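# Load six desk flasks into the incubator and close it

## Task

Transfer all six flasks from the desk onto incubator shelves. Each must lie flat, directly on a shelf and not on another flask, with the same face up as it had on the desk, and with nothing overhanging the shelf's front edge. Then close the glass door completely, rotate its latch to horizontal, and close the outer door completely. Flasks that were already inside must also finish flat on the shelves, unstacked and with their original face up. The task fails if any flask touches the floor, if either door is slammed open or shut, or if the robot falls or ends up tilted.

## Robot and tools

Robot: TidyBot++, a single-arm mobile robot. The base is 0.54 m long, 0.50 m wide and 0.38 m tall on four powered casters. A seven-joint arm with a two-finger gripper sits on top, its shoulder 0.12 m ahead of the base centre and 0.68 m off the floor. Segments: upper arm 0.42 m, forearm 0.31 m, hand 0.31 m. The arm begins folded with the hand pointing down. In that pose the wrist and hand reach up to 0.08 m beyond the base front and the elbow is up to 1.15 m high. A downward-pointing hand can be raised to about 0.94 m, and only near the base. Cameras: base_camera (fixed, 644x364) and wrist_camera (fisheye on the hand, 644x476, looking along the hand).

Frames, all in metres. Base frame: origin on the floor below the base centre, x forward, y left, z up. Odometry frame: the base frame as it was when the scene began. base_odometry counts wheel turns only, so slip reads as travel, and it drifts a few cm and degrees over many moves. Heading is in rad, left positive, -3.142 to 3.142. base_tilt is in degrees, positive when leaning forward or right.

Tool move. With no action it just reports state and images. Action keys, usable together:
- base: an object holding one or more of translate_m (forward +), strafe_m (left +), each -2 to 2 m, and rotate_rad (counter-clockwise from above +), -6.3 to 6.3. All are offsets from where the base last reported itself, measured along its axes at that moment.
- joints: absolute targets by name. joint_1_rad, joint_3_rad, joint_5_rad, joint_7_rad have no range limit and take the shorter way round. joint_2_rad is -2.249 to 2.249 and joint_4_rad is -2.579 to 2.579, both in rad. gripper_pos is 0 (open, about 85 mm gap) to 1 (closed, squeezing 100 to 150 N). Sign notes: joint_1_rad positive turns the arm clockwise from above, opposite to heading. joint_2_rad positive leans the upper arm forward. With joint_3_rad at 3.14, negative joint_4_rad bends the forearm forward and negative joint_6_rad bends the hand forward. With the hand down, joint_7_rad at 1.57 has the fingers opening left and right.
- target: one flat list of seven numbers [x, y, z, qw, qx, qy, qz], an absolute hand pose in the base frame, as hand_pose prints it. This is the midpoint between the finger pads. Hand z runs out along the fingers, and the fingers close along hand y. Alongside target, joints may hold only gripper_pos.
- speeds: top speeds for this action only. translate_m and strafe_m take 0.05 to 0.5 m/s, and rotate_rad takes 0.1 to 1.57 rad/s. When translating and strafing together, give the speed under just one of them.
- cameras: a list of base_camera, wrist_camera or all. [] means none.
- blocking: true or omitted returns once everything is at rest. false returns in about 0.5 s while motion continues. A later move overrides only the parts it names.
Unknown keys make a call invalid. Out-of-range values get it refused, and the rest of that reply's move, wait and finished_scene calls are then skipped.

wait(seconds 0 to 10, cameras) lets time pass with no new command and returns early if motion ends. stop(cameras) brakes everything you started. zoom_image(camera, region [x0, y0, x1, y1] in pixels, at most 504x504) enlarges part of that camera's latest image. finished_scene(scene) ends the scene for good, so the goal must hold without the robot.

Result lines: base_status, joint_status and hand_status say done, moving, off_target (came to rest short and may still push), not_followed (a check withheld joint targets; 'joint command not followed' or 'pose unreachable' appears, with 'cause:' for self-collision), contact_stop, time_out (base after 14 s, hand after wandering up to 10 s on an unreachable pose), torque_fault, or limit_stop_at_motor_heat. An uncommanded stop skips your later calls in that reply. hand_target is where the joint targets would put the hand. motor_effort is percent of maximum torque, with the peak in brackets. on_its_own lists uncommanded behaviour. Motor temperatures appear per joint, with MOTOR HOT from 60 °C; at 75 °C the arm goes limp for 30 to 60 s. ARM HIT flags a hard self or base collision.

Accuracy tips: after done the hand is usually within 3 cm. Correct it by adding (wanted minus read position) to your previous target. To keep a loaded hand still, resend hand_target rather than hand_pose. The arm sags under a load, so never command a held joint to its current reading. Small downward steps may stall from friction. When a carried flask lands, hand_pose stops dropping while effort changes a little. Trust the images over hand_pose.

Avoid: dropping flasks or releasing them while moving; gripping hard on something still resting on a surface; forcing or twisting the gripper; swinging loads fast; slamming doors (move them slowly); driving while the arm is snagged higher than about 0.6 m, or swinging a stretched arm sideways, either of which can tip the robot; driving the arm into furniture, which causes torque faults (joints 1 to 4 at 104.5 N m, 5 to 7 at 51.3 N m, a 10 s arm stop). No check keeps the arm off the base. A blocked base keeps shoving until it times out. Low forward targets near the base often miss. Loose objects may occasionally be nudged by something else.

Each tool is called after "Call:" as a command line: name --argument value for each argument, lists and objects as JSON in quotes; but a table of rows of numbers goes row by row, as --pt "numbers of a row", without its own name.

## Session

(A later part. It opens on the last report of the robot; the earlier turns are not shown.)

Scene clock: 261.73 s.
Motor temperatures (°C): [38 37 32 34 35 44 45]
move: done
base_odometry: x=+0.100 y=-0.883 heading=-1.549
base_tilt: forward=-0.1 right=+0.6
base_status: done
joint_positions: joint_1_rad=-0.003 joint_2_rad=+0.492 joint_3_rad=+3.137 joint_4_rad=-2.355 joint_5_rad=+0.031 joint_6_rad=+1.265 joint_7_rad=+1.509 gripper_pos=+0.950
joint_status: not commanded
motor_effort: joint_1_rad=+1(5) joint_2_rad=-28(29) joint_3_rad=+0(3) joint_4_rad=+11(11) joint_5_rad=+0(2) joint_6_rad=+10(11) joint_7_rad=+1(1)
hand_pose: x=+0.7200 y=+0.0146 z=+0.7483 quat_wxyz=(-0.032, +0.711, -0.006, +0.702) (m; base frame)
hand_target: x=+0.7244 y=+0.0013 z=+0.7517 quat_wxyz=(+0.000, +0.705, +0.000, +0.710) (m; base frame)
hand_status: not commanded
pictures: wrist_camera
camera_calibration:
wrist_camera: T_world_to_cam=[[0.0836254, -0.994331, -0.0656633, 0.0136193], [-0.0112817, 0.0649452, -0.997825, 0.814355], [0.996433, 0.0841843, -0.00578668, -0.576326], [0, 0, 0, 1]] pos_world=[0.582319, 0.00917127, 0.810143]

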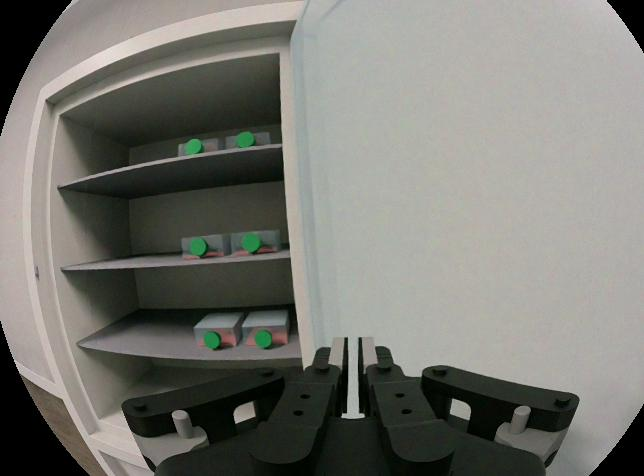

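Call:
move --base '{"rotate_rad": 0.268, "strafe_m": 0.2}' --cameras '["wrist_camera"]'

Scene clock: 263.83 s.
Motor temperatures (°C): [38 37 32 34 35 44 45]
move: done
base_odometry: x=+0.300 y=-0.879 heading=-1.280
base_tilt: forward=-0.2 right=+0.5
base_status: done
joint_positions: joint_1_rad=-0.007 joint_2_rad=+0.492 joint_3_rad=+3.140 joint_4_rad=-2.355 joint_5_rad=+0.031 joint_6_rad=+1.265 joint_7_rad=+1.509 gripper_pos=+0.950
joint_status: not commanded
motor_effort: joint_1_rad=+1(5) joint_2_rad=-28(29) joint_3_rad=+0(3) joint_4_rad=+10(11) joint_5_rad=+1(2) joint_6_rad=+9(11) joint_7_rad=+0(1)
hand_pose: x=+0.7200 y=+0.0160 z=+0.7483 quat_wxyz=(-0.032, +0.711, -0.005, +0.702) (m; base frame)
hand_target: x=+0.7244 y=+0.0013 z=+0.7517 quat_wxyz=(+0.000, +0.705, +0.000, +0.710) (m; base frame)
hand_status: not commanded
pictures: wrist_camera
camera_calibration:
wrist_camera: T_world_to_cam=[[0.0856305, -0.994238, -0.0644872, 0.0125759], [-0.0114235, 0.0637409, -0.997901, 0.814338], [0.996261, 0.0861874, -0.00589954, -0.576242], [0, 0, 0, 1]] pos_world=[0.582313, 0.0102616, 0.81004]

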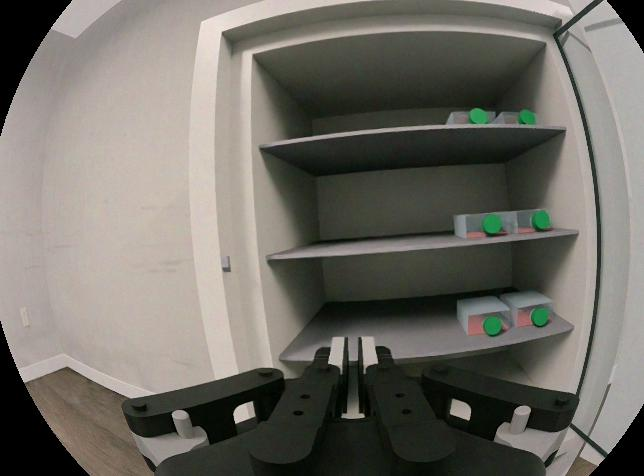

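Call:
zoom_image --camera "wrist_camera" --region '[430, 90, 590, 350]'

Scaled by 1.938.

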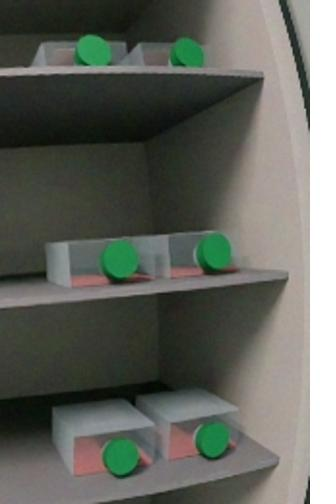

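Call:
move --base '{"translate_m": -0.05, "strafe_m": 0.76, "rotate_rad": 2.29}' --joints '{"joint_1_rad": 0.0, "joint_2_rad": 0.0, "joint_3_rad": 3.1416, "joint_4_rad": -0.8, "joint_5_rad": 0.0, "joint_6_rad": -1.5, "joint_7_rad": 1.55, "gripper_pos": 0.0}' --cameras '["wrist_camera", "base_camera"]'

Scene clock: 291.10 s.
Motor temperatures (°C): [38 38 32 34 35 44 45]
move: done
base_odometry: x=+1.014 y=-0.613 heading=+1.010
base_tilt: forward=-0.1 right=+0.6
base_status: done
joint_positions: joint_1_rad=+0.000 joint_2_rad=-0.006 joint_3_rad=+3.141 joint_4_rad=-0.819 joint_5_rad=+0.031 joint_6_rad=-1.426 joint_7_rad=+1.509 gripper_pos=+0.000
joint_status: all done
motor_effort: joint_1_rad=+1(5) joint_2_rad=-16(34) joint_3_rad=+0(4) joint_4_rad=+16(22) joint_5_rad=+1(3) joint_6_rad=+8(11) joint_7_rad=+0(2)
hand_pose: x=+0.5891 y=-0.0078 z=+1.1259 quat_wxyz=(+0.001, +0.899, -0.032, +0.436) (m; base frame)
hand_target: x=+0.5766 y=+0.0014 z=+1.1142 quat_wxyz=(-0.004, +0.913, -0.009, +0.409) (m; base frame)
hand_status: not commanded
pictures: base_camera, wrist_camera
camera_calibration:
wrist_camera: T_world_to_cam=[[-0.0273449, -0.997588, -0.0638037, 0.0903452], [-0.614557, 0.0671173, -0.786012, 1.30799], [0.788398, 0.0177176, -0.61491, 0.36603], [0, 0, 0, 1]] pos_world=[0.517726, -0.00414649, 1.25893]

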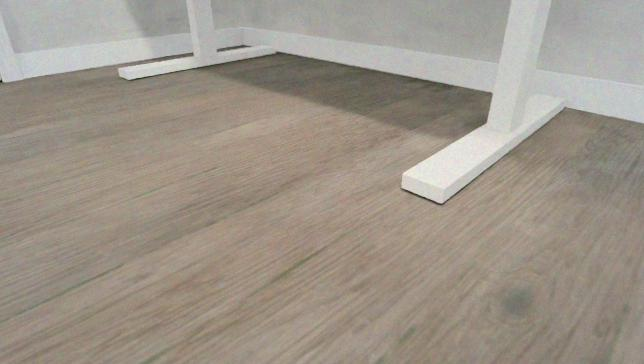

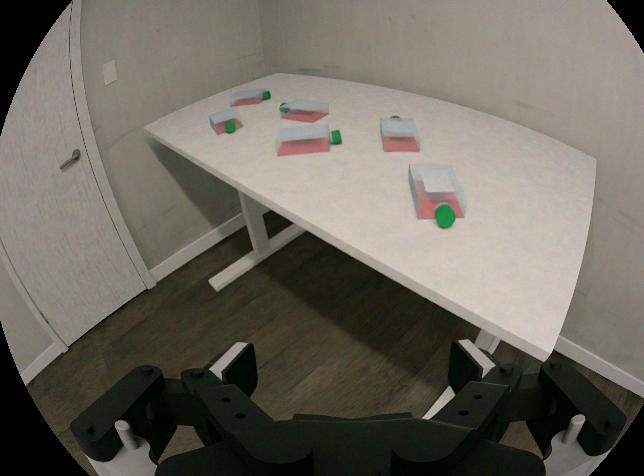

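Call:
zoom_image --camera "wrist_camera" --region '[380, 140, 500, 240]'

Scaled by 4.200.

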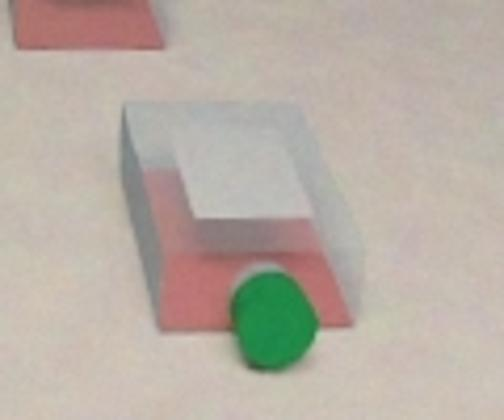

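Call:
move --base '{"translate_m": 0.186, "strafe_m": -0.097, "rotate_rad": -0.085}' --joints '{"joint_1_rad": 0.0, "joint_2_rad": 0.124, "joint_4_rad": -1.124, "joint_5_rad": 0.0, "joint_6_rad": -1.085, "joint_7_rad": 1.57}' --cameras '["wrist_camera"]'

Scene clock: 299.00 s.
Motor temperatures (°C): [38 37 32 34 35 44 45]
move: done
base_odometry: x=+1.195 y=-0.507 heading=+0.924
base_tilt: forward=-0.1 right=+0.5
base_status: done
joint_positions: joint_1_rad=+0.000 joint_2_rad=+0.119 joint_3_rad=+3.141 joint_4_rad=-1.125 joint_5_rad=+0.031 joint_6_rad=-1.151 joint_7_rad=+1.509 gripper_pos=+0.000
joint_status: all done
motor_effort: joint_1_rad=+1(3) joint_2_rad=-24(32) joint_3_rad=+0(3) joint_4_rad=+19(22) joint_5_rad=+1(2) joint_6_rad=+7(9) joint_7_rad=+0(2)
hand_pose: x=+0.6781 y=-0.0072 z=+0.9722 quat_wxyz=(+0.004, +0.931, -0.028, +0.365) (m; base frame)
hand_target: x=+0.6943 y=+0.0014 z=+0.9841 quat_wxyz=(+0.000, +0.919, +0.000, +0.393) (m; base frame)
hand_status: not commanded
pictures: wrist_camera
camera_calibration:
wrist_camera: T_world_to_cam=[[-0.029784, -0.998043, -0.0549895, 0.076569], [-0.729543, 0.0593124, -0.681358, 1.21801], [0.683286, 0.0198236, -0.729881, 0.384409], [0, 0, 0, 1]] pos_world=[0.62821, -0.0034444, 1.11469]

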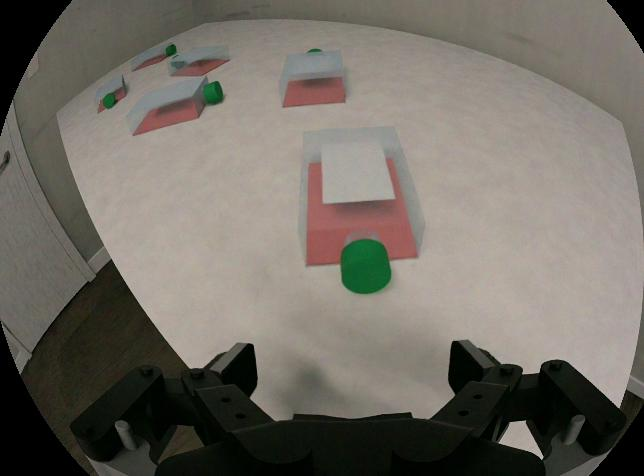

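Call:
move --base '{"strafe_m": -0.008}' --joints '{"joint_2_rad": 0.228, "joint_4_rad": -1.080, "joint_6_rad": -0.965, "joint_7_rad": 1.60}' --cameras '["wrist_camera"]'

Scene clock: 303.67 s.
Motor temperatures (°C): [38 37 32 34 35 44 45]
move: done
base_odometry: x=+1.201 y=-0.512 heading=+0.924
base_tilt: forward=-0.2 right=+0.5
base_status: done
joint_positions: joint_1_rad=+0.000 joint_2_rad=+0.222 joint_3_rad=+3.141 joint_4_rad=-1.099 joint_5_rad=+0.031 joint_6_rad=-1.028 joint_7_rad=+1.527 gripper_pos=+0.000
joint_status: all done
motor_effort: joint_1_rad=+1(4) joint_2_rad=-28(31) joint_3_rad=+0(3) joint_4_rad=+20(21) joint_5_rad=+1(2) joint_6_rad=+7(8) joint_7_rad=+1(1)
hand_pose: x=+0.7377 y=-0.0069 z=+0.9518 quat_wxyz=(+0.007, +0.922, -0.018, +0.386) (m; base frame)
hand_target: x=+0.7553 y=+0.0014 z=+0.9723 quat_wxyz=(+0.006, +0.907, +0.013, +0.421) (m; base frame)
hand_status: not commanded
pictures: wrist_camera
camera_calibration:
wrist_camera: T_world_to_cam=[[-0.0117213, -0.999008, -0.0429505, 0.0527646], [-0.698735, 0.0389091, -0.714321, 1.25613], [0.715284, 0.0216383, -0.698499, 0.275272], [0, 0, 0, 1]] pos_world=[0.68142, -0.00211888, 1.09182]

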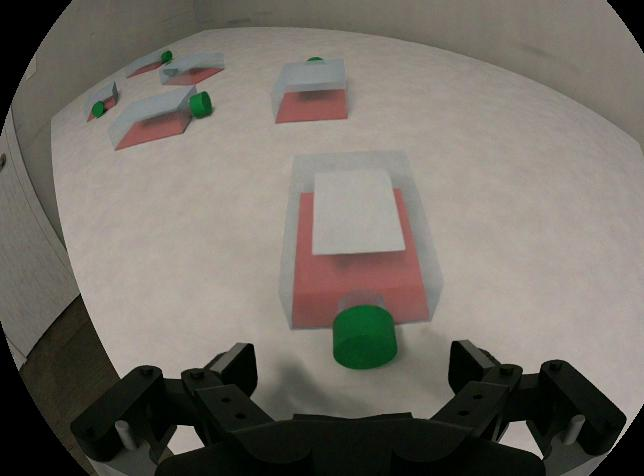

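Call:
move --base '{"strafe_m": -0.007}' --joints '{"joint_2_rad": 0.277, "joint_4_rad": -1.062, "joint_6_rad": -0.889}' --cameras '["wrist_camera"]'

Scene clock: 307.87 s.
Motor temperatures (°C): [38 37 32 34 35 44 45]
move: done
base_odometry: x=+1.207 y=-0.516 heading=+0.925
base_tilt: forward=-0.2 right=+0.6
base_status: done
joint_positions: joint_1_rad=+0.001 joint_2_rad=+0.262 joint_3_rad=+3.141 joint_4_rad=-1.081 joint_5_rad=+0.031 joint_6_rad=-0.948 joint_7_rad=+1.527 gripper_pos=+0.000
joint_status: all done
motor_effort: joint_1_rad=+1(4) joint_2_rad=-29(31) joint_3_rad=+0(2) joint_4_rad=+20(22) joint_5_rad=+2(2) joint_6_rad=+7(8) joint_7_rad=+1(2)
hand_pose: x=+0.7681 y=-0.0069 z=+0.9539 quat_wxyz=(+0.006, +0.911, -0.017, +0.413) (m; base frame)
hand_target: x=+0.7865 y=+0.0014 z=+0.9686 quat_wxyz=(+0.006, +0.897, +0.013, +0.441) (m; base frame)
hand_status: not commanded
pictures: wrist_camera
camera_calibration:
wrist_camera: T_world_to_cam=[[-0.00758902, -0.999052, -0.0428704, 0.0499704], [-0.656758, 0.0373086, -0.753178, 1.28362], [0.754063, 0.0224396, -0.656418, 0.18511], [0, 0, 0, 1]] pos_world=[0.70382, -0.0021207, 1.09044]

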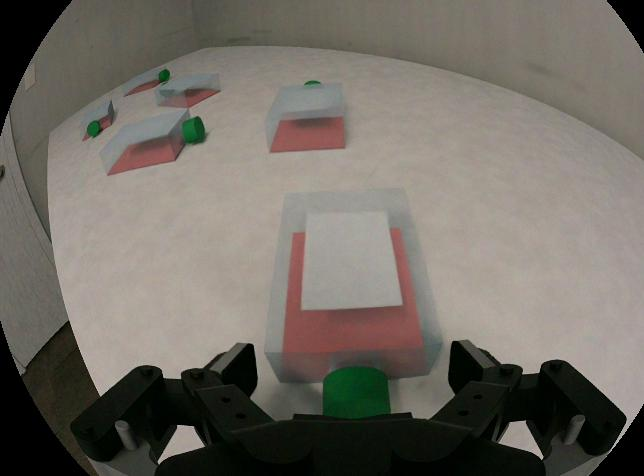

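Call:
zoom_image --camera "wrist_camera" --region '[240, 300, 480, 430]'

Scaled by 2.100.

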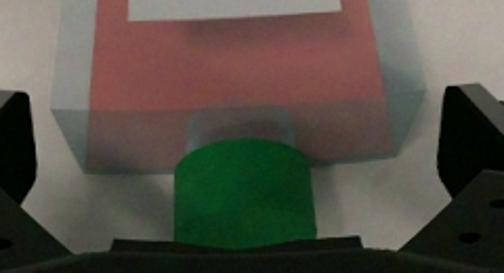

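Call:
move --joints '{"joint_2_rad": 0.272, "joint_4_rad": -1.120, "joint_6_rad": -0.862}' --cameras '["wrist_camera"]'

Call:
zoom_image --camera "wrist_camera" --region '[240, 300, 480, 430]'

Scene clock: 313.23 s.
Motor temperatures (°C): [38 38 32 34 35 44 45]
move: done
base_odometry: x=+1.207 y=-0.516 heading=+0.925
base_tilt: forward=-0.2 right=+0.6
base_status: not commanded
joint_positions: joint_1_rad=+0.001 joint_2_rad=+0.263 joint_3_rad=+3.141 joint_4_rad=-1.116 joint_5_rad=+0.031 joint_6_rad=-0.924 joint_7_rad=+1.527 gripper_pos=+0.000
joint_status: all done
motor_effort: joint_1_rad=+1(1) joint_2_rad=-29(31) joint_3_rad=+0(0) joint_4_rad=+20(22) joint_5_rad=+1(1) joint_6_rad=+8(9) joint_7_rad=+0(1)
hand_pose: x=+0.7683 y=-0.0067 z=+0.9399 quat_wxyz=(+0.006, +0.913, -0.017, +0.407) (m; base frame)
hand_target: x=+0.7828 y=+0.0014 z=+0.9465 quat_wxyz=(+0.006, +0.903, +0.013, +0.429) (m; base frame)
hand_status: not commanded
pictures: wrist_camera
camera_calibration:
wrist_camera: T_world_to_cam=[[-0.00732597, -0.999063, -0.0426649, 0.0492111], [-0.665649, 0.0367117, -0.745362, 1.27277], [0.746229, 0.0229393, -0.665294, 0.190155], [0, 0, 0, 1]] pos_world=[0.705678, -0.00192253, 1.07728]

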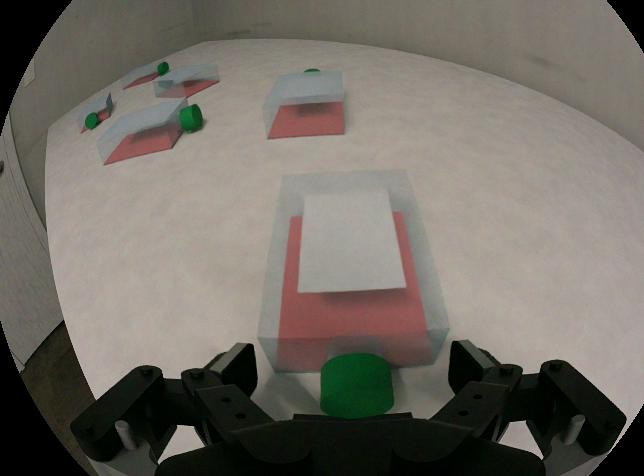

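Scaled by 2.100.

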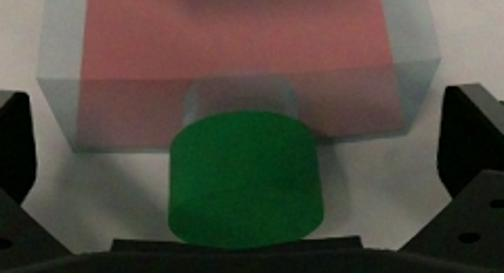

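Call:
move --joints '{"joint_2_rad": 0.266, "joint_4_rad": -1.135, "joint_6_rad": -0.852}' --cameras '["wrist_camera"]'

Call:
zoom_image --camera "wrist_camera" --region '[240, 300, 480, 430]'

Scene clock: 316.10 s.
Motor temperatures (°C): [38 38 32 34 35 44 45]
move: done
base_odometry: x=+1.207 y=-0.516 heading=+0.925
base_tilt: forward=-0.2 right=+0.6
base_status: not commanded
joint_positions: joint_1_rad=+0.001 joint_2_rad=+0.262 joint_3_rad=+3.141 joint_4_rad=-1.128 joint_5_rad=+0.031 joint_6_rad=-0.914 joint_7_rad=+1.527 gripper_pos=+0.000
joint_status: all done
motor_effort: joint_1_rad=+1(1) joint_2_rad=-30(31) joint_3_rad=+0(0) joint_4_rad=+20(22) joint_5_rad=+1(1) joint_6_rad=+7(8) joint_7_rad=+0(1)
hand_pose: x=+0.7686 y=-0.0067 z=+0.9367 quat_wxyz=(+0.006, +0.913, -0.017, +0.407) (m; base frame)
hand_target: x=+0.7811 y=+0.0014 z=+0.9446 quat_wxyz=(+0.006, +0.903, +0.013, +0.430) (m; base frame)
hand_status: not commanded
pictures: wrist_camera
camera_calibration:
wrist_camera: T_world_to_cam=[[-0.00697774, -0.999069, -0.0425727, 0.0487307], [-0.665708, 0.0364095, -0.745323, 1.27052], [0.746179, 0.0231404, -0.665343, 0.187966], [0, 0, 0, 1]] pos_world=[0.705877, -0.00192316, 1.07408]

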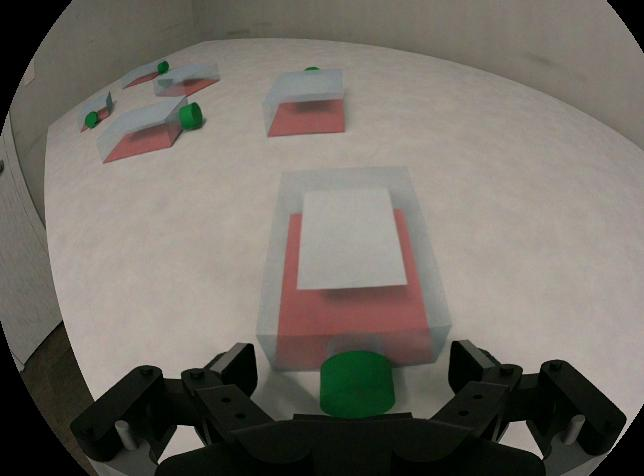

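Scaled by 2.100.

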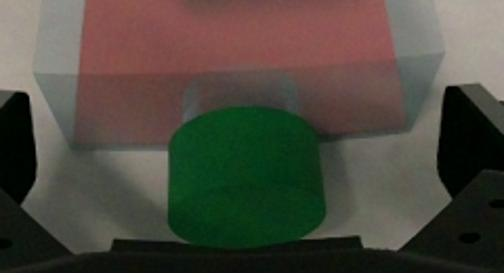

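Call:
move --base '{"translate_m": -0.006}' --joints '{"gripper_pos": 0.5}' --cameras '["wrist_camera"]'

Call:
move --joints '{"gripper_pos": 0.68}' --cameras '["wrist_camera"]'

Scene clock: 317.57 s.
Motor temperatures (°C): [38 38 32 34 35 44 45]
move: done
base_odometry: x=+1.204 y=-0.521 heading=+0.925
base_tilt: forward=-0.1 right=+0.6
base_status: done
joint_positions: joint_1_rad=+0.001 joint_2_rad=+0.259 joint_3_rad=+3.141 joint_4_rad=-1.128 joint_5_rad=+0.031 joint_6_rad=-0.913 joint_7_rad=+1.527 gripper_pos=+0.500
joint_status: all done
motor_effort: joint_1_rad=+1(2) joint_2_rad=-30(34) joint_3_rad=+0(1) joint_4_rad=+20(21) joint_5_rad=+1(2) joint_6_rad=+8(9) joint_7_rad=+0(1)
hand_pose: x=+0.7680 y=-0.0066 z=+0.9385 quat_wxyz=(+0.006, +0.913, -0.017, +0.409) (m; base frame)
hand_target: x=+0.7811 y=+0.0014 z=+0.9446 quat_wxyz=(+0.006, +0.903, +0.013, +0.430) (m; base frame)
hand_status: not commanded
pictures: wrist_camera
camera_calibration:
wrist_camera: T_world_to_cam=[[-0.00683945, -0.999069, -0.0425947, 0.0487181], [-0.663278, 0.0364094, -0.747487, 1.27171], [0.748342, 0.0231398, -0.66291, 0.185566], [0, 0, 0, 1]] pos_world=[0.70496, -0.00192316, 1.07567]

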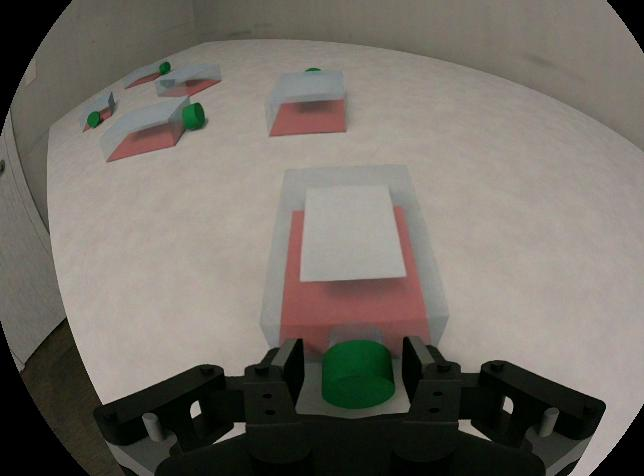

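Scene clock: 318.17 s.
Motor temperatures (°C): [38 38 32 34 35 44 45]
move: done
base_odometry: x=+1.204 y=-0.521 heading=+0.925
base_tilt: forward=-0.1 right=+0.6
base_status: not commanded
joint_positions: joint_1_rad=+0.001 joint_2_rad=+0.259 joint_3_rad=+3.141 joint_4_rad=-1.128 joint_5_rad=+0.031 joint_6_rad=-0.912 joint_7_rad=+1.527 gripper_pos=+0.669
joint_status: all done
motor_effort: joint_1_rad=+1(1) joint_2_rad=-29(30) joint_3_rad=+0(0) joint_4_rad=+20(21) joint_5_rad=+2(2) joint_6_rad=+8(9) joint_7_rad=+0(1)
hand_pose: x=+0.7682 y=-0.0066 z=+0.9388 quat_wxyz=(+0.006, +0.912, -0.017, +0.409) (m; base frame)
hand_target: x=+0.7811 y=+0.0014 z=+0.9446 quat_wxyz=(+0.006, +0.903, +0.013, +0.430) (m; base frame)
hand_status: not commanded
pictures: wrist_camera
camera_calibration:
wrist_camera: T_world_to_cam=[[-0.00680046, -0.999069, -0.0426016, 0.0487064], [-0.662589, 0.03641, -0.748098, 1.27202], [0.748952, 0.0231399, -0.66222, 0.184527], [0, 0, 0, 1]] pos_world=[0.704956, -0.00192316, 1.07587]

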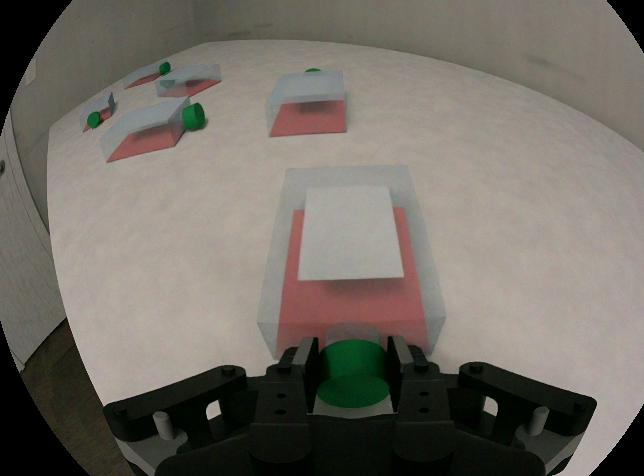

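Call:
move --joints '{"gripper_pos": 0.78}' --cameras '["wrist_camera"]'

Call:
zoom_image --camera "wrist_camera" --region '[240, 300, 480, 430]'

Scene clock: 319.17 s.
Motor temperatures (°C): [38 38 32 34 35 44 45]
move: off_target
base_odometry: x=+1.204 y=-0.521 heading=+0.925
base_tilt: forward=-0.1 right=+0.6
base_status: not commanded
joint_positions: joint_1_rad=+0.001 joint_2_rad=+0.259 joint_3_rad=+3.141 joint_4_rad=-1.128 joint_5_rad=+0.031 joint_6_rad=-0.911 joint_7_rad=+1.527 gripper_pos=+0.689
joint_status: gripper_pos off_target (ended at +0.689, target +0.780)
motor_effort: joint_1_rad=+1(1) joint_2_rad=-30(30) joint_3_rad=+0(0) joint_4_rad=+20(21) joint_5_rad=+1(2) joint_6_rad=+7(8) joint_7_rad=+1(1)
hand_pose: x=+0.7682 y=-0.0066 z=+0.9390 quat_wxyz=(+0.006, +0.912, -0.017, +0.409) (m; base frame)
hand_target: x=+0.7811 y=+0.0014 z=+0.9446 quat_wxyz=(+0.006, +0.903, +0.013, +0.430) (m; base frame)
hand_status: not commanded
pictures: wrist_camera
camera_calibration:
wrist_camera: T_world_to_cam=[[-0.00677222, -0.999069, -0.0426077, 0.0487007], [-0.662061, 0.0364121, -0.748565, 1.27223], [0.74942, 0.0231394, -0.661691, 0.183837], [0, 0, 0, 1]] pos_world=[0.704852, -0.00192316, 1.07607]

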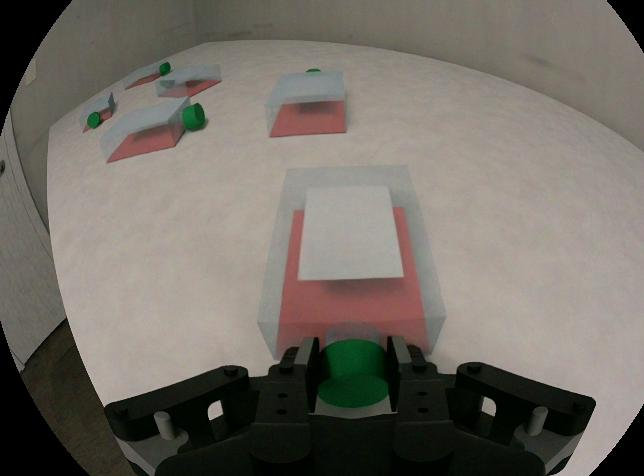

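Scaled by 2.100.

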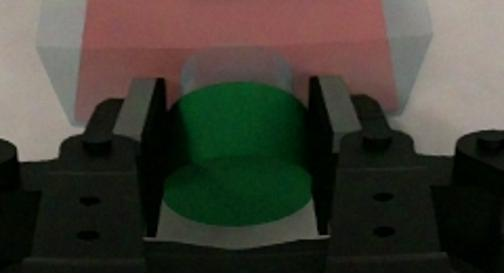

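Call:
move --joints '{"joint_4_rad": -1.06}' --cameras '["wrist_camera"]'

Scene clock: 321.93 s.
Motor temperatures (°C): [38 38 32 34 35 44 45]
move: done
base_odometry: x=+1.204 y=-0.521 heading=+0.925
base_tilt: forward=-0.1 right=+0.6
base_status: not commanded
joint_positions: joint_1_rad=+0.001 joint_2_rad=+0.260 joint_3_rad=+3.141 joint_4_rad=-1.082 joint_5_rad=+0.031 joint_6_rad=-0.911 joint_7_rad=+1.527 gripper_pos=+0.689
joint_status: all done
motor_effort: joint_1_rad=+1(1) joint_2_rad=-30(32) joint_3_rad=+0(0) joint_4_rad=+22(22) joint_5_rad=+0(2) joint_6_rad=+9(9) joint_7_rad=+0(1)
hand_pose: x=+0.7750 y=-0.0066 z=+0.9634 quat_wxyz=(+0.006, +0.903, -0.017, +0.430) (m; base frame)
hand_target: x=+0.7902 y=+0.0014 z=+0.9863 quat_wxyz=(+0.007, +0.886, +0.013, +0.463) (m; base frame)
hand_status: not commanded
pictures: wrist_camera
camera_calibration:
wrist_camera: T_world_to_cam=[[-0.00476859, -0.999073, -0.0427922, 0.0484041], [-0.627439, 0.0363103, -0.777819, 1.29634], [0.778651, 0.0231404, -0.62703, 0.138801], [0, 0, 0, 1]] pos_world=[0.705526, -0.00192299, 1.09742]

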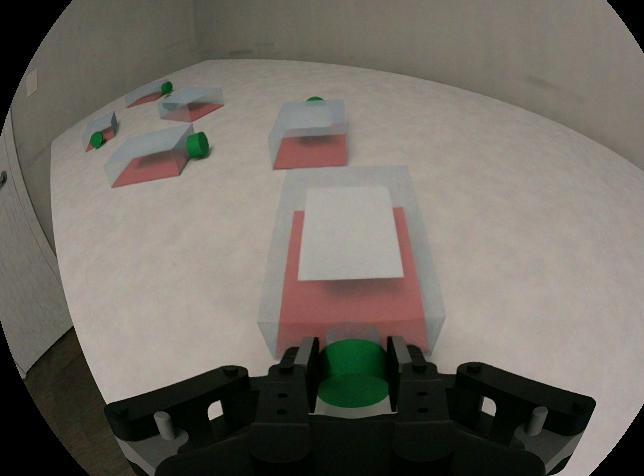

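Call:
move --joints '{"joint_4_rad": -0.93, "joint_6_rad": -1.12, "gripper_pos": 0.88}' --cameras '["wrist_camera"]'

Scene clock: 323.33 s.
Motor temperatures (°C): [38 38 32 34 35 44 45]
move: off_target
base_odometry: x=+1.204 y=-0.521 heading=+0.925
base_tilt: forward=-0.1 right=+0.6
base_status: not commanded
joint_positions: joint_1_rad=+0.001 joint_2_rad=+0.260 joint_3_rad=+3.141 joint_4_rad=-0.955 joint_5_rad=+0.031 joint_6_rad=-1.056 joint_7_rad=+1.527 gripper_pos=+0.689
joint_status: gripper_pos off_target (ended at +0.689, target +0.880); the others done
motor_effort: joint_1_rad=+1(1) joint_2_rad=-30(33) joint_3_rad=+0(0) joint_4_rad=+20(23) joint_5_rad=+0(2) joint_6_rad=+8(10) joint_7_rad=+0(1)
hand_pose: x=+0.7597 y=-0.0074 z=+0.9974 quat_wxyz=(+0.006, +0.907, -0.019, +0.422) (m; base frame)
hand_target: x=+0.7509 y=+0.0014 z=+0.9918 quat_wxyz=(+0.006, +0.916, +0.013, +0.401) (m; base frame)
hand_status: not commanded
pictures: wrist_camera
camera_calibration:
wrist_camera: T_world_to_cam=[[-0.00976948, -0.99899, -0.0438559, 0.0539246], [-0.641299, 0.0399101, -0.766252, 1.31213], [0.767229, 0.0206389, -0.641041, 0.194679], [0, 0, 0, 1]] pos_world=[0.692629, -0.0025149, 1.13258]

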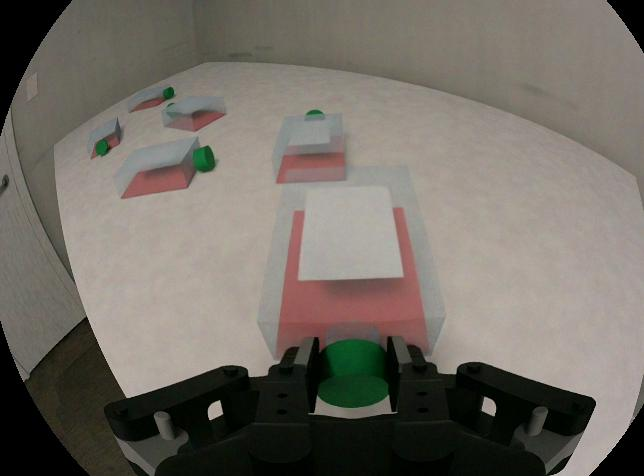

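Call:
move --base '{"translate_m": -0.639, "strafe_m": 0.617, "rotate_rad": -2.206}' --speeds '{"translate_m": 0.35, "rotate_rad": 0.8}' --cameras '["wrist_camera", "base_camera"]'

Scene clock: 330.27 s.
Motor temperatures (°C): [38 38 32 34 35 44 45]
move: done
base_odometry: x=+0.326 y=-0.660 heading=-1.281
base_tilt: forward=-0.2 right=+0.6
base_status: done
joint_positions: joint_1_rad=+0.003 joint_2_rad=+0.268 joint_3_rad=+3.142 joint_4_rad=-0.955 joint_5_rad=+0.031 joint_6_rad=-1.056 joint_7_rad=+1.527 gripper_pos=+0.689
joint_status: not commanded
motor_effort: joint_1_rad=+0(5) joint_2_rad=-31(35) joint_3_rad=+0(3) joint_4_rad=+20(22) joint_5_rad=+1(2) joint_6_rad=+9(9) joint_7_rad=+0(1)
hand_pose: x=+0.7622 y=-0.0090 z=+0.9922 quat_wxyz=(+0.007, +0.908, -0.020, +0.418) (m; base frame)
hand_target: x=+0.7509 y=+0.0014 z=+0.9918 quat_wxyz=(+0.006, +0.916, +0.013, +0.401) (m; base frame)
hand_status: not commanded
pictures: base_camera, wrist_camera
camera_calibration:
wrist_camera: T_world_to_cam=[[-0.0126834, -0.998964, -0.0436995, 0.0541224], [-0.647386, 0.0415107, -0.761031, 1.30938], [0.762057, 0.018638, -0.647242, 0.199566], [0, 0, 0, 1]] pos_world=[0.696278, -0.00400626, 1.12801]

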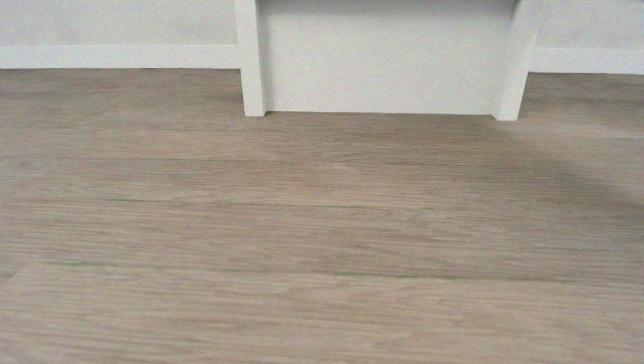

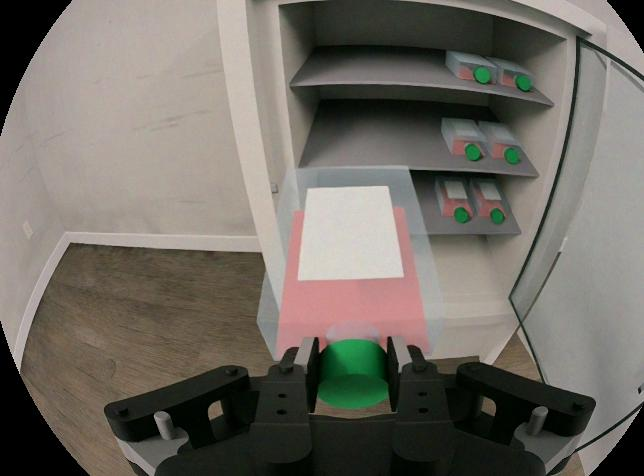

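Call:
zoom_image --camera "base_camera" --region '[220, 60, 300, 130]'

Call:
zoom_image --camera "base_camera" --region '[470, 60, 550, 130]'

Scaled by 6.300.

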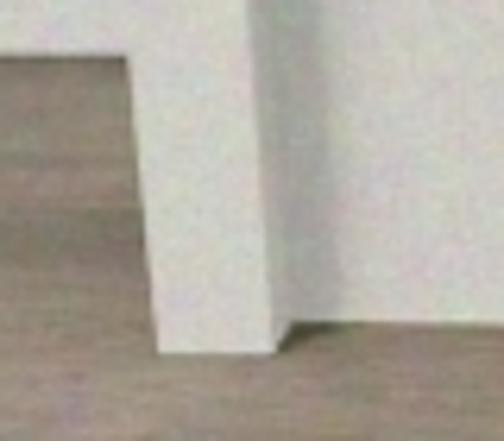

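Scaled by 6.300.

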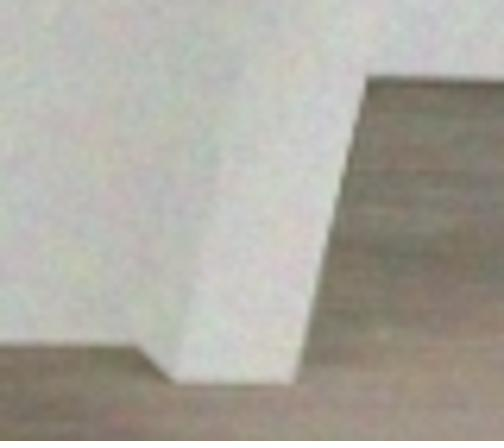

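Call:
move --base '{"translate_m": 0.3, "strafe_m": 0.045, "rotate_rad": -0.05}' --joints '{"joint_4_rad": -0.875, "joint_6_rad": -1.19}' --speeds '{"translate_m": 0.25, "rotate_rad": 0.2}' --cameras '["wrist_camera", "base_camera"]'

Scene clock: 340.07 s.
Motor temperatures (°C): [38 38 32 34 35 44 45]
move: done
base_odometry: x=+0.455 y=-0.935 heading=-1.332
base_tilt: forward=-0.1 right=+0.6
base_status: done
joint_positions: joint_1_rad=+0.007 joint_2_rad=+0.266 joint_3_rad=+3.142 joint_4_rad=-0.899 joint_5_rad=+0.030 joint_6_rad=-1.126 joint_7_rad=+1.527 gripper_pos=+0.689
joint_status: all done
motor_effort: joint_1_rad=+1(3) joint_2_rad=-30(33) joint_3_rad=+0(2) joint_4_rad=+20(22) joint_5_rad=+1(2) joint_6_rad=+8(10) joint_7_rad=+1(1)
hand_pose: x=+0.7523 y=-0.0118 z=+1.0071 quat_wxyz=(+0.008, +0.910, -0.023, +0.413) (m; base frame)
hand_target: x=+0.7410 y=+0.0014 z=+1.0043 quat_wxyz=(+0.006, +0.919, +0.013, +0.394) (m; base frame)
hand_status: not commanded
pictures: base_camera, wrist_camera
camera_calibration:
wrist_camera: T_world_to_cam=[[-0.019114, -0.998834, -0.0443382, 0.057371], [-0.655157, 0.0460113, -0.754091, 1.31336], [0.755251, 0.0146348, -0.655272, 0.229994], [0, 0, 0, 1]] pos_world=[0.68785, -0.00649129, 1.14364]

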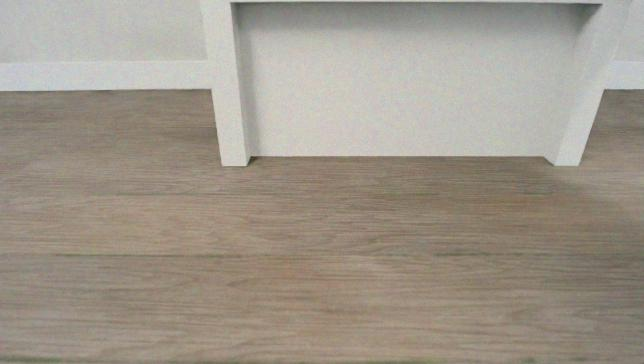

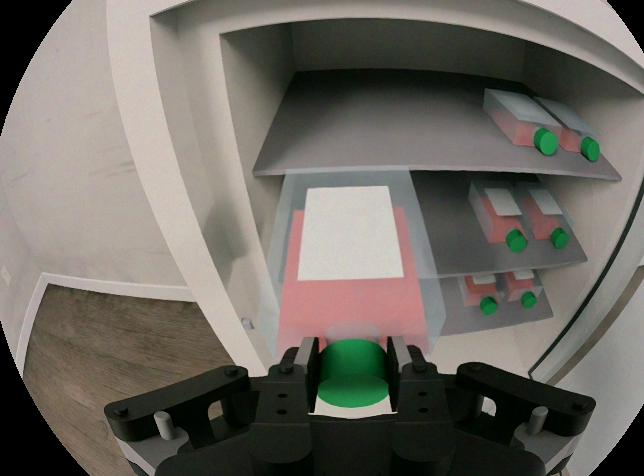

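Call:
move --joints '{"joint_2_rad": 0.23, "joint_4_rad": -1.512, "joint_6_rad": -0.504}' --cameras '["wrist_camera"]'

Scene clock: 350.13 s.
Motor temperatures (°C): [38 38 32 34 35 44 45]
move: done
base_odometry: x=+0.455 y=-0.935 heading=-1.332
base_tilt: forward=-0.2 right=+0.6
base_status: not commanded
joint_positions: joint_1_rad=+0.007 joint_2_rad=+0.240 joint_3_rad=+3.142 joint_4_rad=-1.506 joint_5_rad=+0.030 joint_6_rad=-0.574 joint_7_rad=+1.527 gripper_pos=+0.689
joint_status: all done
motor_effort: joint_1_rad=+1(1) joint_2_rad=-30(32) joint_3_rad=+0(0) joint_4_rad=+21(23) joint_5_rad=+1(2) joint_6_rad=+8(9) joint_7_rad=+1(1)
hand_pose: x=+0.7564 y=-0.0084 z=+0.8234 quat_wxyz=(+0.005, +0.917, -0.015, +0.399) (m; base frame)
hand_target: x=+0.7677 y=+0.0014 z=+0.8434 quat_wxyz=(+0.006, +0.901, +0.013, +0.433) (m; base frame)
hand_status: not commanded
pictures: wrist_camera
camera_calibration:
wrist_camera: T_world_to_cam=[[-0.0040463, -0.999097, -0.0423009, 0.0395732], [-0.678691, 0.0338106, -0.733645, 1.17825], [0.734413, 0.0257407, -0.678215, 0.141167], [0, 0, 0, 1]] pos_world=[0.696154, -0.00393359, 0.961835]

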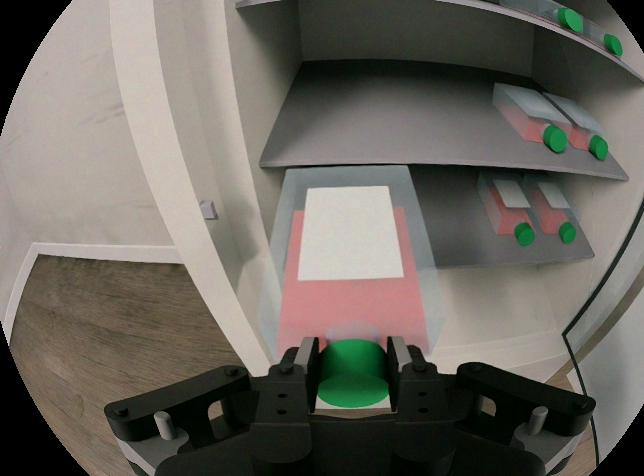

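Call:
move --base '{"translate_m": 0.17}' --joints '{"joint_4_rad": -1.46}' --speeds '{"translate_m": 0.12}' --cameras '["wrist_camera"]'

Scene clock: 353.80 s.
Motor temperatures (°C): [38 38 32 34 35 44 45]
move: done
base_odometry: x=+0.496 y=-1.100 heading=-1.331
base_tilt: forward=-0.1 right=+0.6
base_status: done
joint_positions: joint_1_rad=+0.007 joint_2_rad=+0.232 joint_3_rad=+3.142 joint_4_rad=-1.477 joint_5_rad=+0.030 joint_6_rad=-0.566 joint_7_rad=+1.527 gripper_pos=+0.689
joint_status: all done
motor_effort: joint_1_rad=+0(2) joint_2_rad=-30(33) joint_3_rad=+0(1) joint_4_rad=+22(23) joint_5_rad=+0(2) joint_6_rad=+9(9) joint_7_rad=+0(2)
hand_pose: x=+0.7643 y=-0.0084 z=+0.8464 quat_wxyz=(+0.005, +0.907, -0.015, +0.420) (m; base frame)
hand_target: x=+0.7798 y=+0.0014 z=+0.8724 quat_wxyz=(+0.007, +0.890, +0.013, +0.456) (m; base frame)
hand_status: not commanded
pictures: wrist_camera
camera_calibration:
wrist_camera: T_world_to_cam=[[-0.00186484, -0.99911, -0.0421341, 0.0388427], [-0.644736, 0.0334088, -0.763674, 1.19982], [0.764403, 0.0257413, -0.644225, 0.0993153], [0, 0, 0, 1]] pos_world=[0.697724, -0.00383291, 0.98189]

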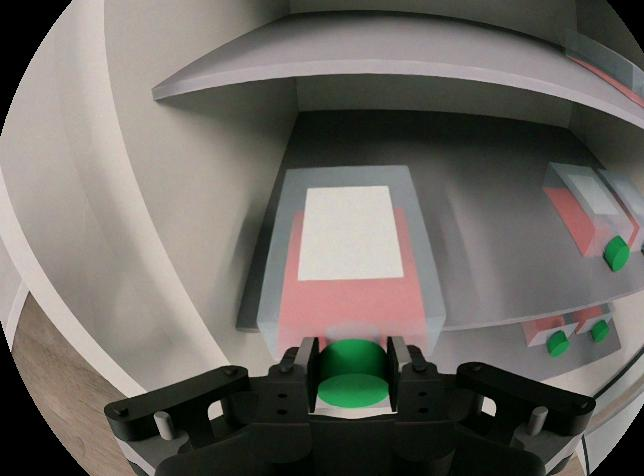

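Call:
move --base '{"translate_m": 0.085}' --speeds '{"translate_m": 0.1}' --cameras '["wrist_camera"]'

Scene clock: 356.17 s.
Motor temperatures (°C): [38 38 32 34 35 44 45]
move: done
base_odometry: x=+0.516 y=-1.183 heading=-1.331
base_tilt: forward=-0.2 right=+0.5
base_status: done
joint_positions: joint_1_rad=+0.007 joint_2_rad=+0.229 joint_3_rad=+3.142 joint_4_rad=-1.477 joint_5_rad=+0.030 joint_6_rad=-0.566 joint_7_rad=+1.527 gripper_pos=+0.689
joint_status: not commanded
motor_effort: joint_1_rad=+1(2) joint_2_rad=-30(32) joint_3_rad=+0(1) joint_4_rad=+21(23) joint_5_rad=+1(1) joint_6_rad=+8(10) joint_7_rad=+1(1)
hand_pose: x=+0.7639 y=-0.0084 z=+0.8484 quat_wxyz=(+0.005, +0.907, -0.015, +0.421) (m; base frame)
hand_target: x=+0.7798 y=+0.0014 z=+0.8724 quat_wxyz=(+0.007, +0.890, +0.013, +0.456) (m; base frame)
hand_status: not commanded
pictures: wrist_camera
camera_calibration:
wrist_camera: T_world_to_cam=[[-0.00172406, -0.99911, -0.0421417, 0.0388259], [-0.642181, 0.0334101, -0.765825, 1.20099], [0.766551, 0.0257423, -0.641667, 0.0970781], [0, 0, 0, 1]] pos_world=[0.696907, -0.00383291, 0.983679]

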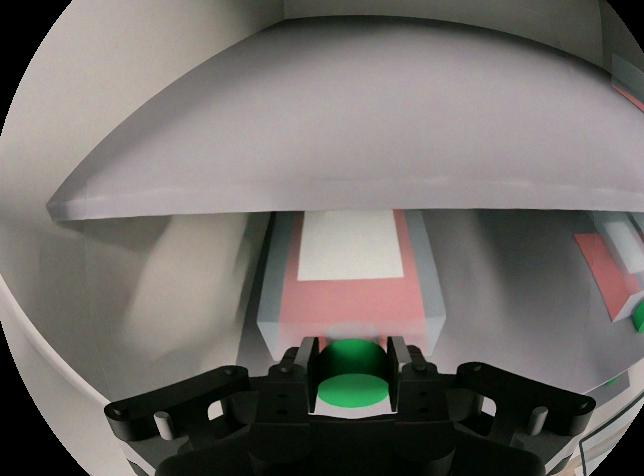

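Call:
zoom_image --camera "wrist_camera" --region '[400, 280, 644, 420]'

Call:
zoom_image --camera "wrist_camera" --region '[180, 280, 460, 430]'

Scaled by 2.066.

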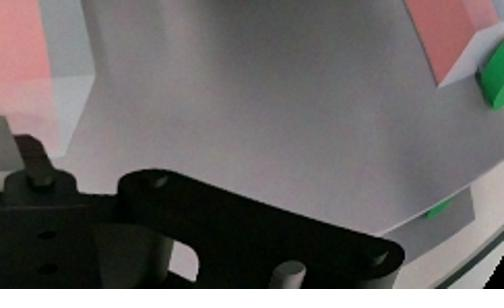

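Scaled by 1.800.

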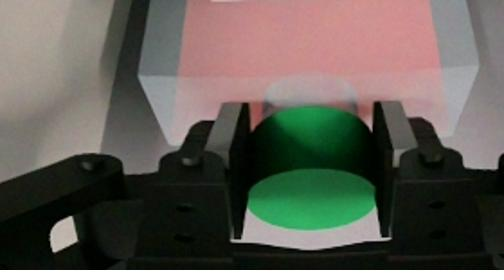

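Call:
move --joints '{"joint_2_rad": 0.268, "joint_4_rad": -1.521, "joint_6_rad": -0.454}' --cameras '["wrist_camera"]'

Scene clock: 362.40 s.
Motor temperatures (°C): [38 38 32 34 35 44 45]
move: done
base_odometry: x=+0.516 y=-1.183 heading=-1.331
base_tilt: forward=-0.1 right=+0.6
base_status: not commanded
joint_positions: joint_1_rad=+0.007 joint_2_rad=+0.260 joint_3_rad=+3.142 joint_4_rad=-1.521 joint_5_rad=+0.030 joint_6_rad=-0.518 joint_7_rad=+1.527 gripper_pos=+0.689
joint_status: all done
motor_effort: joint_1_rad=+0(1) joint_2_rad=-30(32) joint_3_rad=+0(0) joint_4_rad=+21(23) joint_5_rad=+1(1) joint_6_rad=+8(9) joint_7_rad=+0(1)
hand_pose: x=+0.7670 y=-0.0081 z=+0.8162 quat_wxyz=(+0.005, +0.912, -0.014, +0.409) (m; base frame)
hand_target: x=+0.7809 y=+0.0014 z=+0.8257 quat_wxyz=(+0.006, +0.901, +0.013, +0.434) (m; base frame)
hand_status: not commanded
pictures: wrist_camera
camera_calibration:
wrist_camera: T_world_to_cam=[[-0.00139481, -0.999093, -0.0425587, 0.0379104], [-0.662257, 0.0328112, -0.748558, 1.17961], [0.749275, 0.0271407, -0.661702, 0.103595], [0, 0, 0, 1]] pos_world=[0.703635, -0.0036399, 0.953166]

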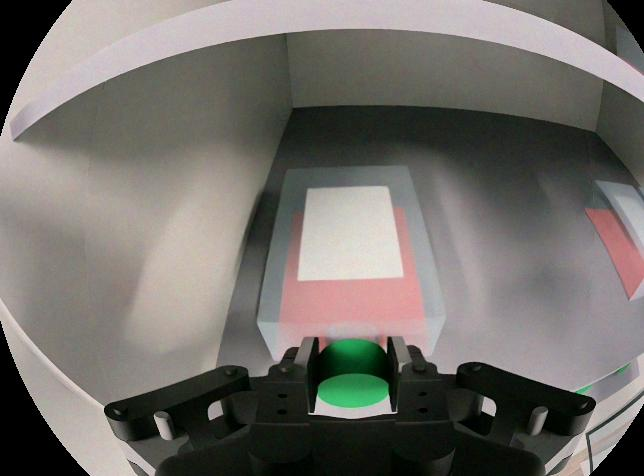

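Call:
move --joints '{"joint_2_rad": 0.282, "joint_4_rad": -1.543, "joint_6_rad": -0.418}' --cameras '["wrist_camera"]'

Scene clock: 363.67 s.
Motor temperatures (°C): [38 38 32 34 35 44 45]
move: done
base_odometry: x=+0.516 y=-1.183 heading=-1.331
base_tilt: forward=-0.1 right=+0.5
base_status: not commanded
joint_positions: joint_1_rad=+0.007 joint_2_rad=+0.268 joint_3_rad=+3.142 joint_4_rad=-1.540 joint_5_rad=+0.030 joint_6_rad=-0.480 joint_7_rad=+1.527 gripper_pos=+0.689
joint_status: all done
motor_effort: joint_1_rad=+1(1) joint_2_rad=-31(32) joint_3_rad=+0(0) joint_4_rad=+21(22) joint_5_rad=+1(1) joint_6_rad=+8(9) joint_7_rad=+1(1)
hand_pose: x=+0.7708 y=-0.0078 z=+0.8092 quat_wxyz=(+0.005, +0.910, -0.014, +0.414) (m; base frame)
hand_target: x=+0.7839 y=+0.0014 z=+0.8131 quat_wxyz=(+0.006, +0.901, +0.013, +0.434) (m; base frame)
hand_status: not commanded
pictures: wrist_camera
camera_calibration:
wrist_camera: T_world_to_cam=[[0.000195128, -0.999091, -0.0426312, 0.0367307], [-0.65429, 0.032112, -0.755562, 1.17643], [0.756244, 0.0280406, -0.653689, 0.0842891], [0, 0, 0, 1]] pos_world=[0.705978, -0.00344387, 0.945532]

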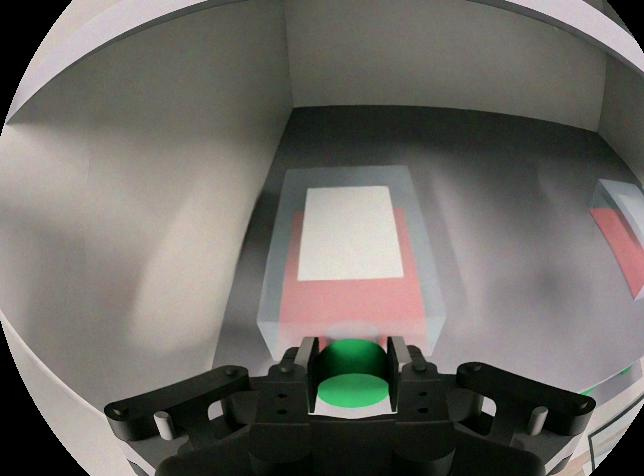

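Call:
move --joints '{"joint_2_rad": 0.295, "joint_4_rad": -1.562, "joint_6_rad": -0.395}' --cameras '["wrist_camera"]'

Scene clock: 365.00 s.
Motor temperatures (°C): [38 38 32 34 35 44 45]
move: done
base_odometry: x=+0.516 y=-1.183 heading=-1.331
base_tilt: forward=-0.1 right=+0.6
base_status: not commanded
joint_positions: joint_1_rad=+0.007 joint_2_rad=+0.276 joint_3_rad=+3.142 joint_4_rad=-1.557 joint_5_rad=+0.030 joint_6_rad=-0.456 joint_7_rad=+1.527 gripper_pos=+0.689
joint_status: all done
motor_effort: joint_1_rad=+0(1) joint_2_rad=-29(31) joint_3_rad=+0(0) joint_4_rad=+20(21) joint_5_rad=+1(1) joint_6_rad=+8(9) joint_7_rad=+0(1)
hand_pose: x=+0.7717 y=-0.0076 z=+0.8006 quat_wxyz=(+0.004, +0.910, -0.014, +0.414) (m; base frame)
hand_target: x=+0.7847 y=+0.0014 z=+0.7996 quat_wxyz=(+0.006, +0.903, +0.013, +0.430) (m; base frame)
hand_status: not commanded
pictures: wrist_camera
camera_calibration:
wrist_camera: T_world_to_cam=[[0.000879558, -0.999081, -0.042863, 0.0361981], [-0.655055, 0.0318109, -0.754911, 1.1706], [0.755581, 0.0287416, -0.654425, 0.0791351], [0, 0, 0, 1]] pos_world=[0.706981, -0.00334738, 0.937036]

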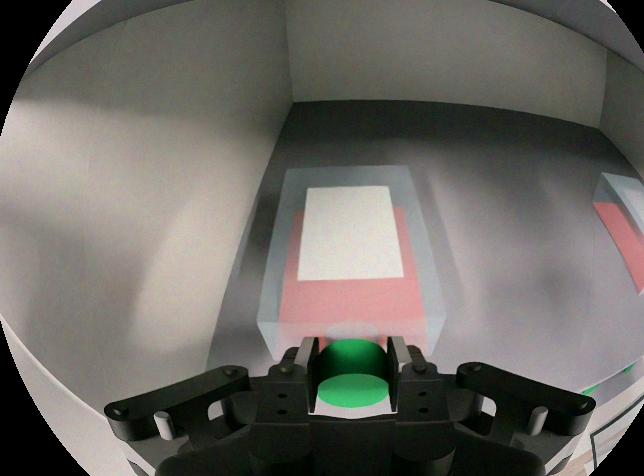

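Call:
move --joints '{"joint_2_rad": 0.305, "joint_4_rad": -1.574, "joint_6_rad": -0.378}' --cameras '["wrist_camera"]'

Scene clock: 366.07 s.
Motor temperatures (°C): [38 38 32 34 35 44 45]
move: done
base_odometry: x=+0.516 y=-1.182 heading=-1.331
base_tilt: forward=-0.1 right=+0.6
base_status: not commanded
joint_positions: joint_1_rad=+0.007 joint_2_rad=+0.278 joint_3_rad=+3.142 joint_4_rad=-1.563 joint_5_rad=+0.030 joint_6_rad=-0.437 joint_7_rad=+1.527 gripper_pos=+0.689
joint_status: all done
motor_effort: joint_1_rad=+0(1) joint_2_rad=-28(30) joint_3_rad=+0(0) joint_4_rad=+20(21) joint_5_rad=+1(2) joint_6_rad=+8(9) joint_7_rad=+0(1)
hand_pose: x=+0.7740 y=-0.0074 z=+0.8003 quat_wxyz=(+0.004, +0.908, -0.013, +0.419) (m; base frame)
hand_target: x=+0.7857 y=+0.0014 z=+0.7906 quat_wxyz=(+0.006, +0.904, +0.013, +0.428) (m; base frame)
hand_status: not commanded
pictures: wrist_camera
camera_calibration:
wrist_camera: T_world_to_cam=[[0.00191684, -0.999076, -0.0429461, 0.0355941], [-0.64689, 0.0315112, -0.761932, 1.17116], [0.76258, 0.0292419, -0.646232, 0.065196], [0, 0, 0, 1]] pos_world=[0.707825, -0.00324974, 0.936002]

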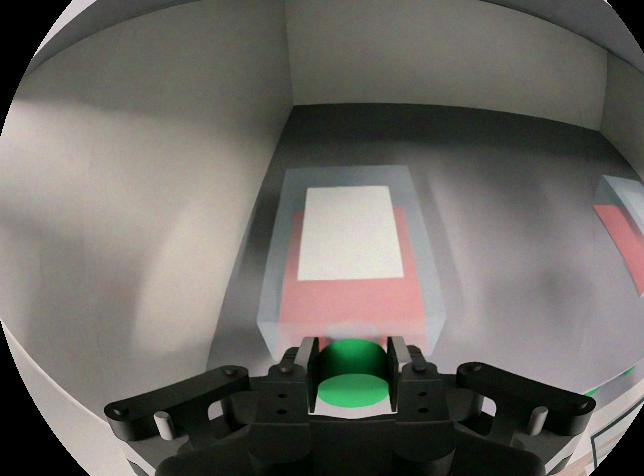

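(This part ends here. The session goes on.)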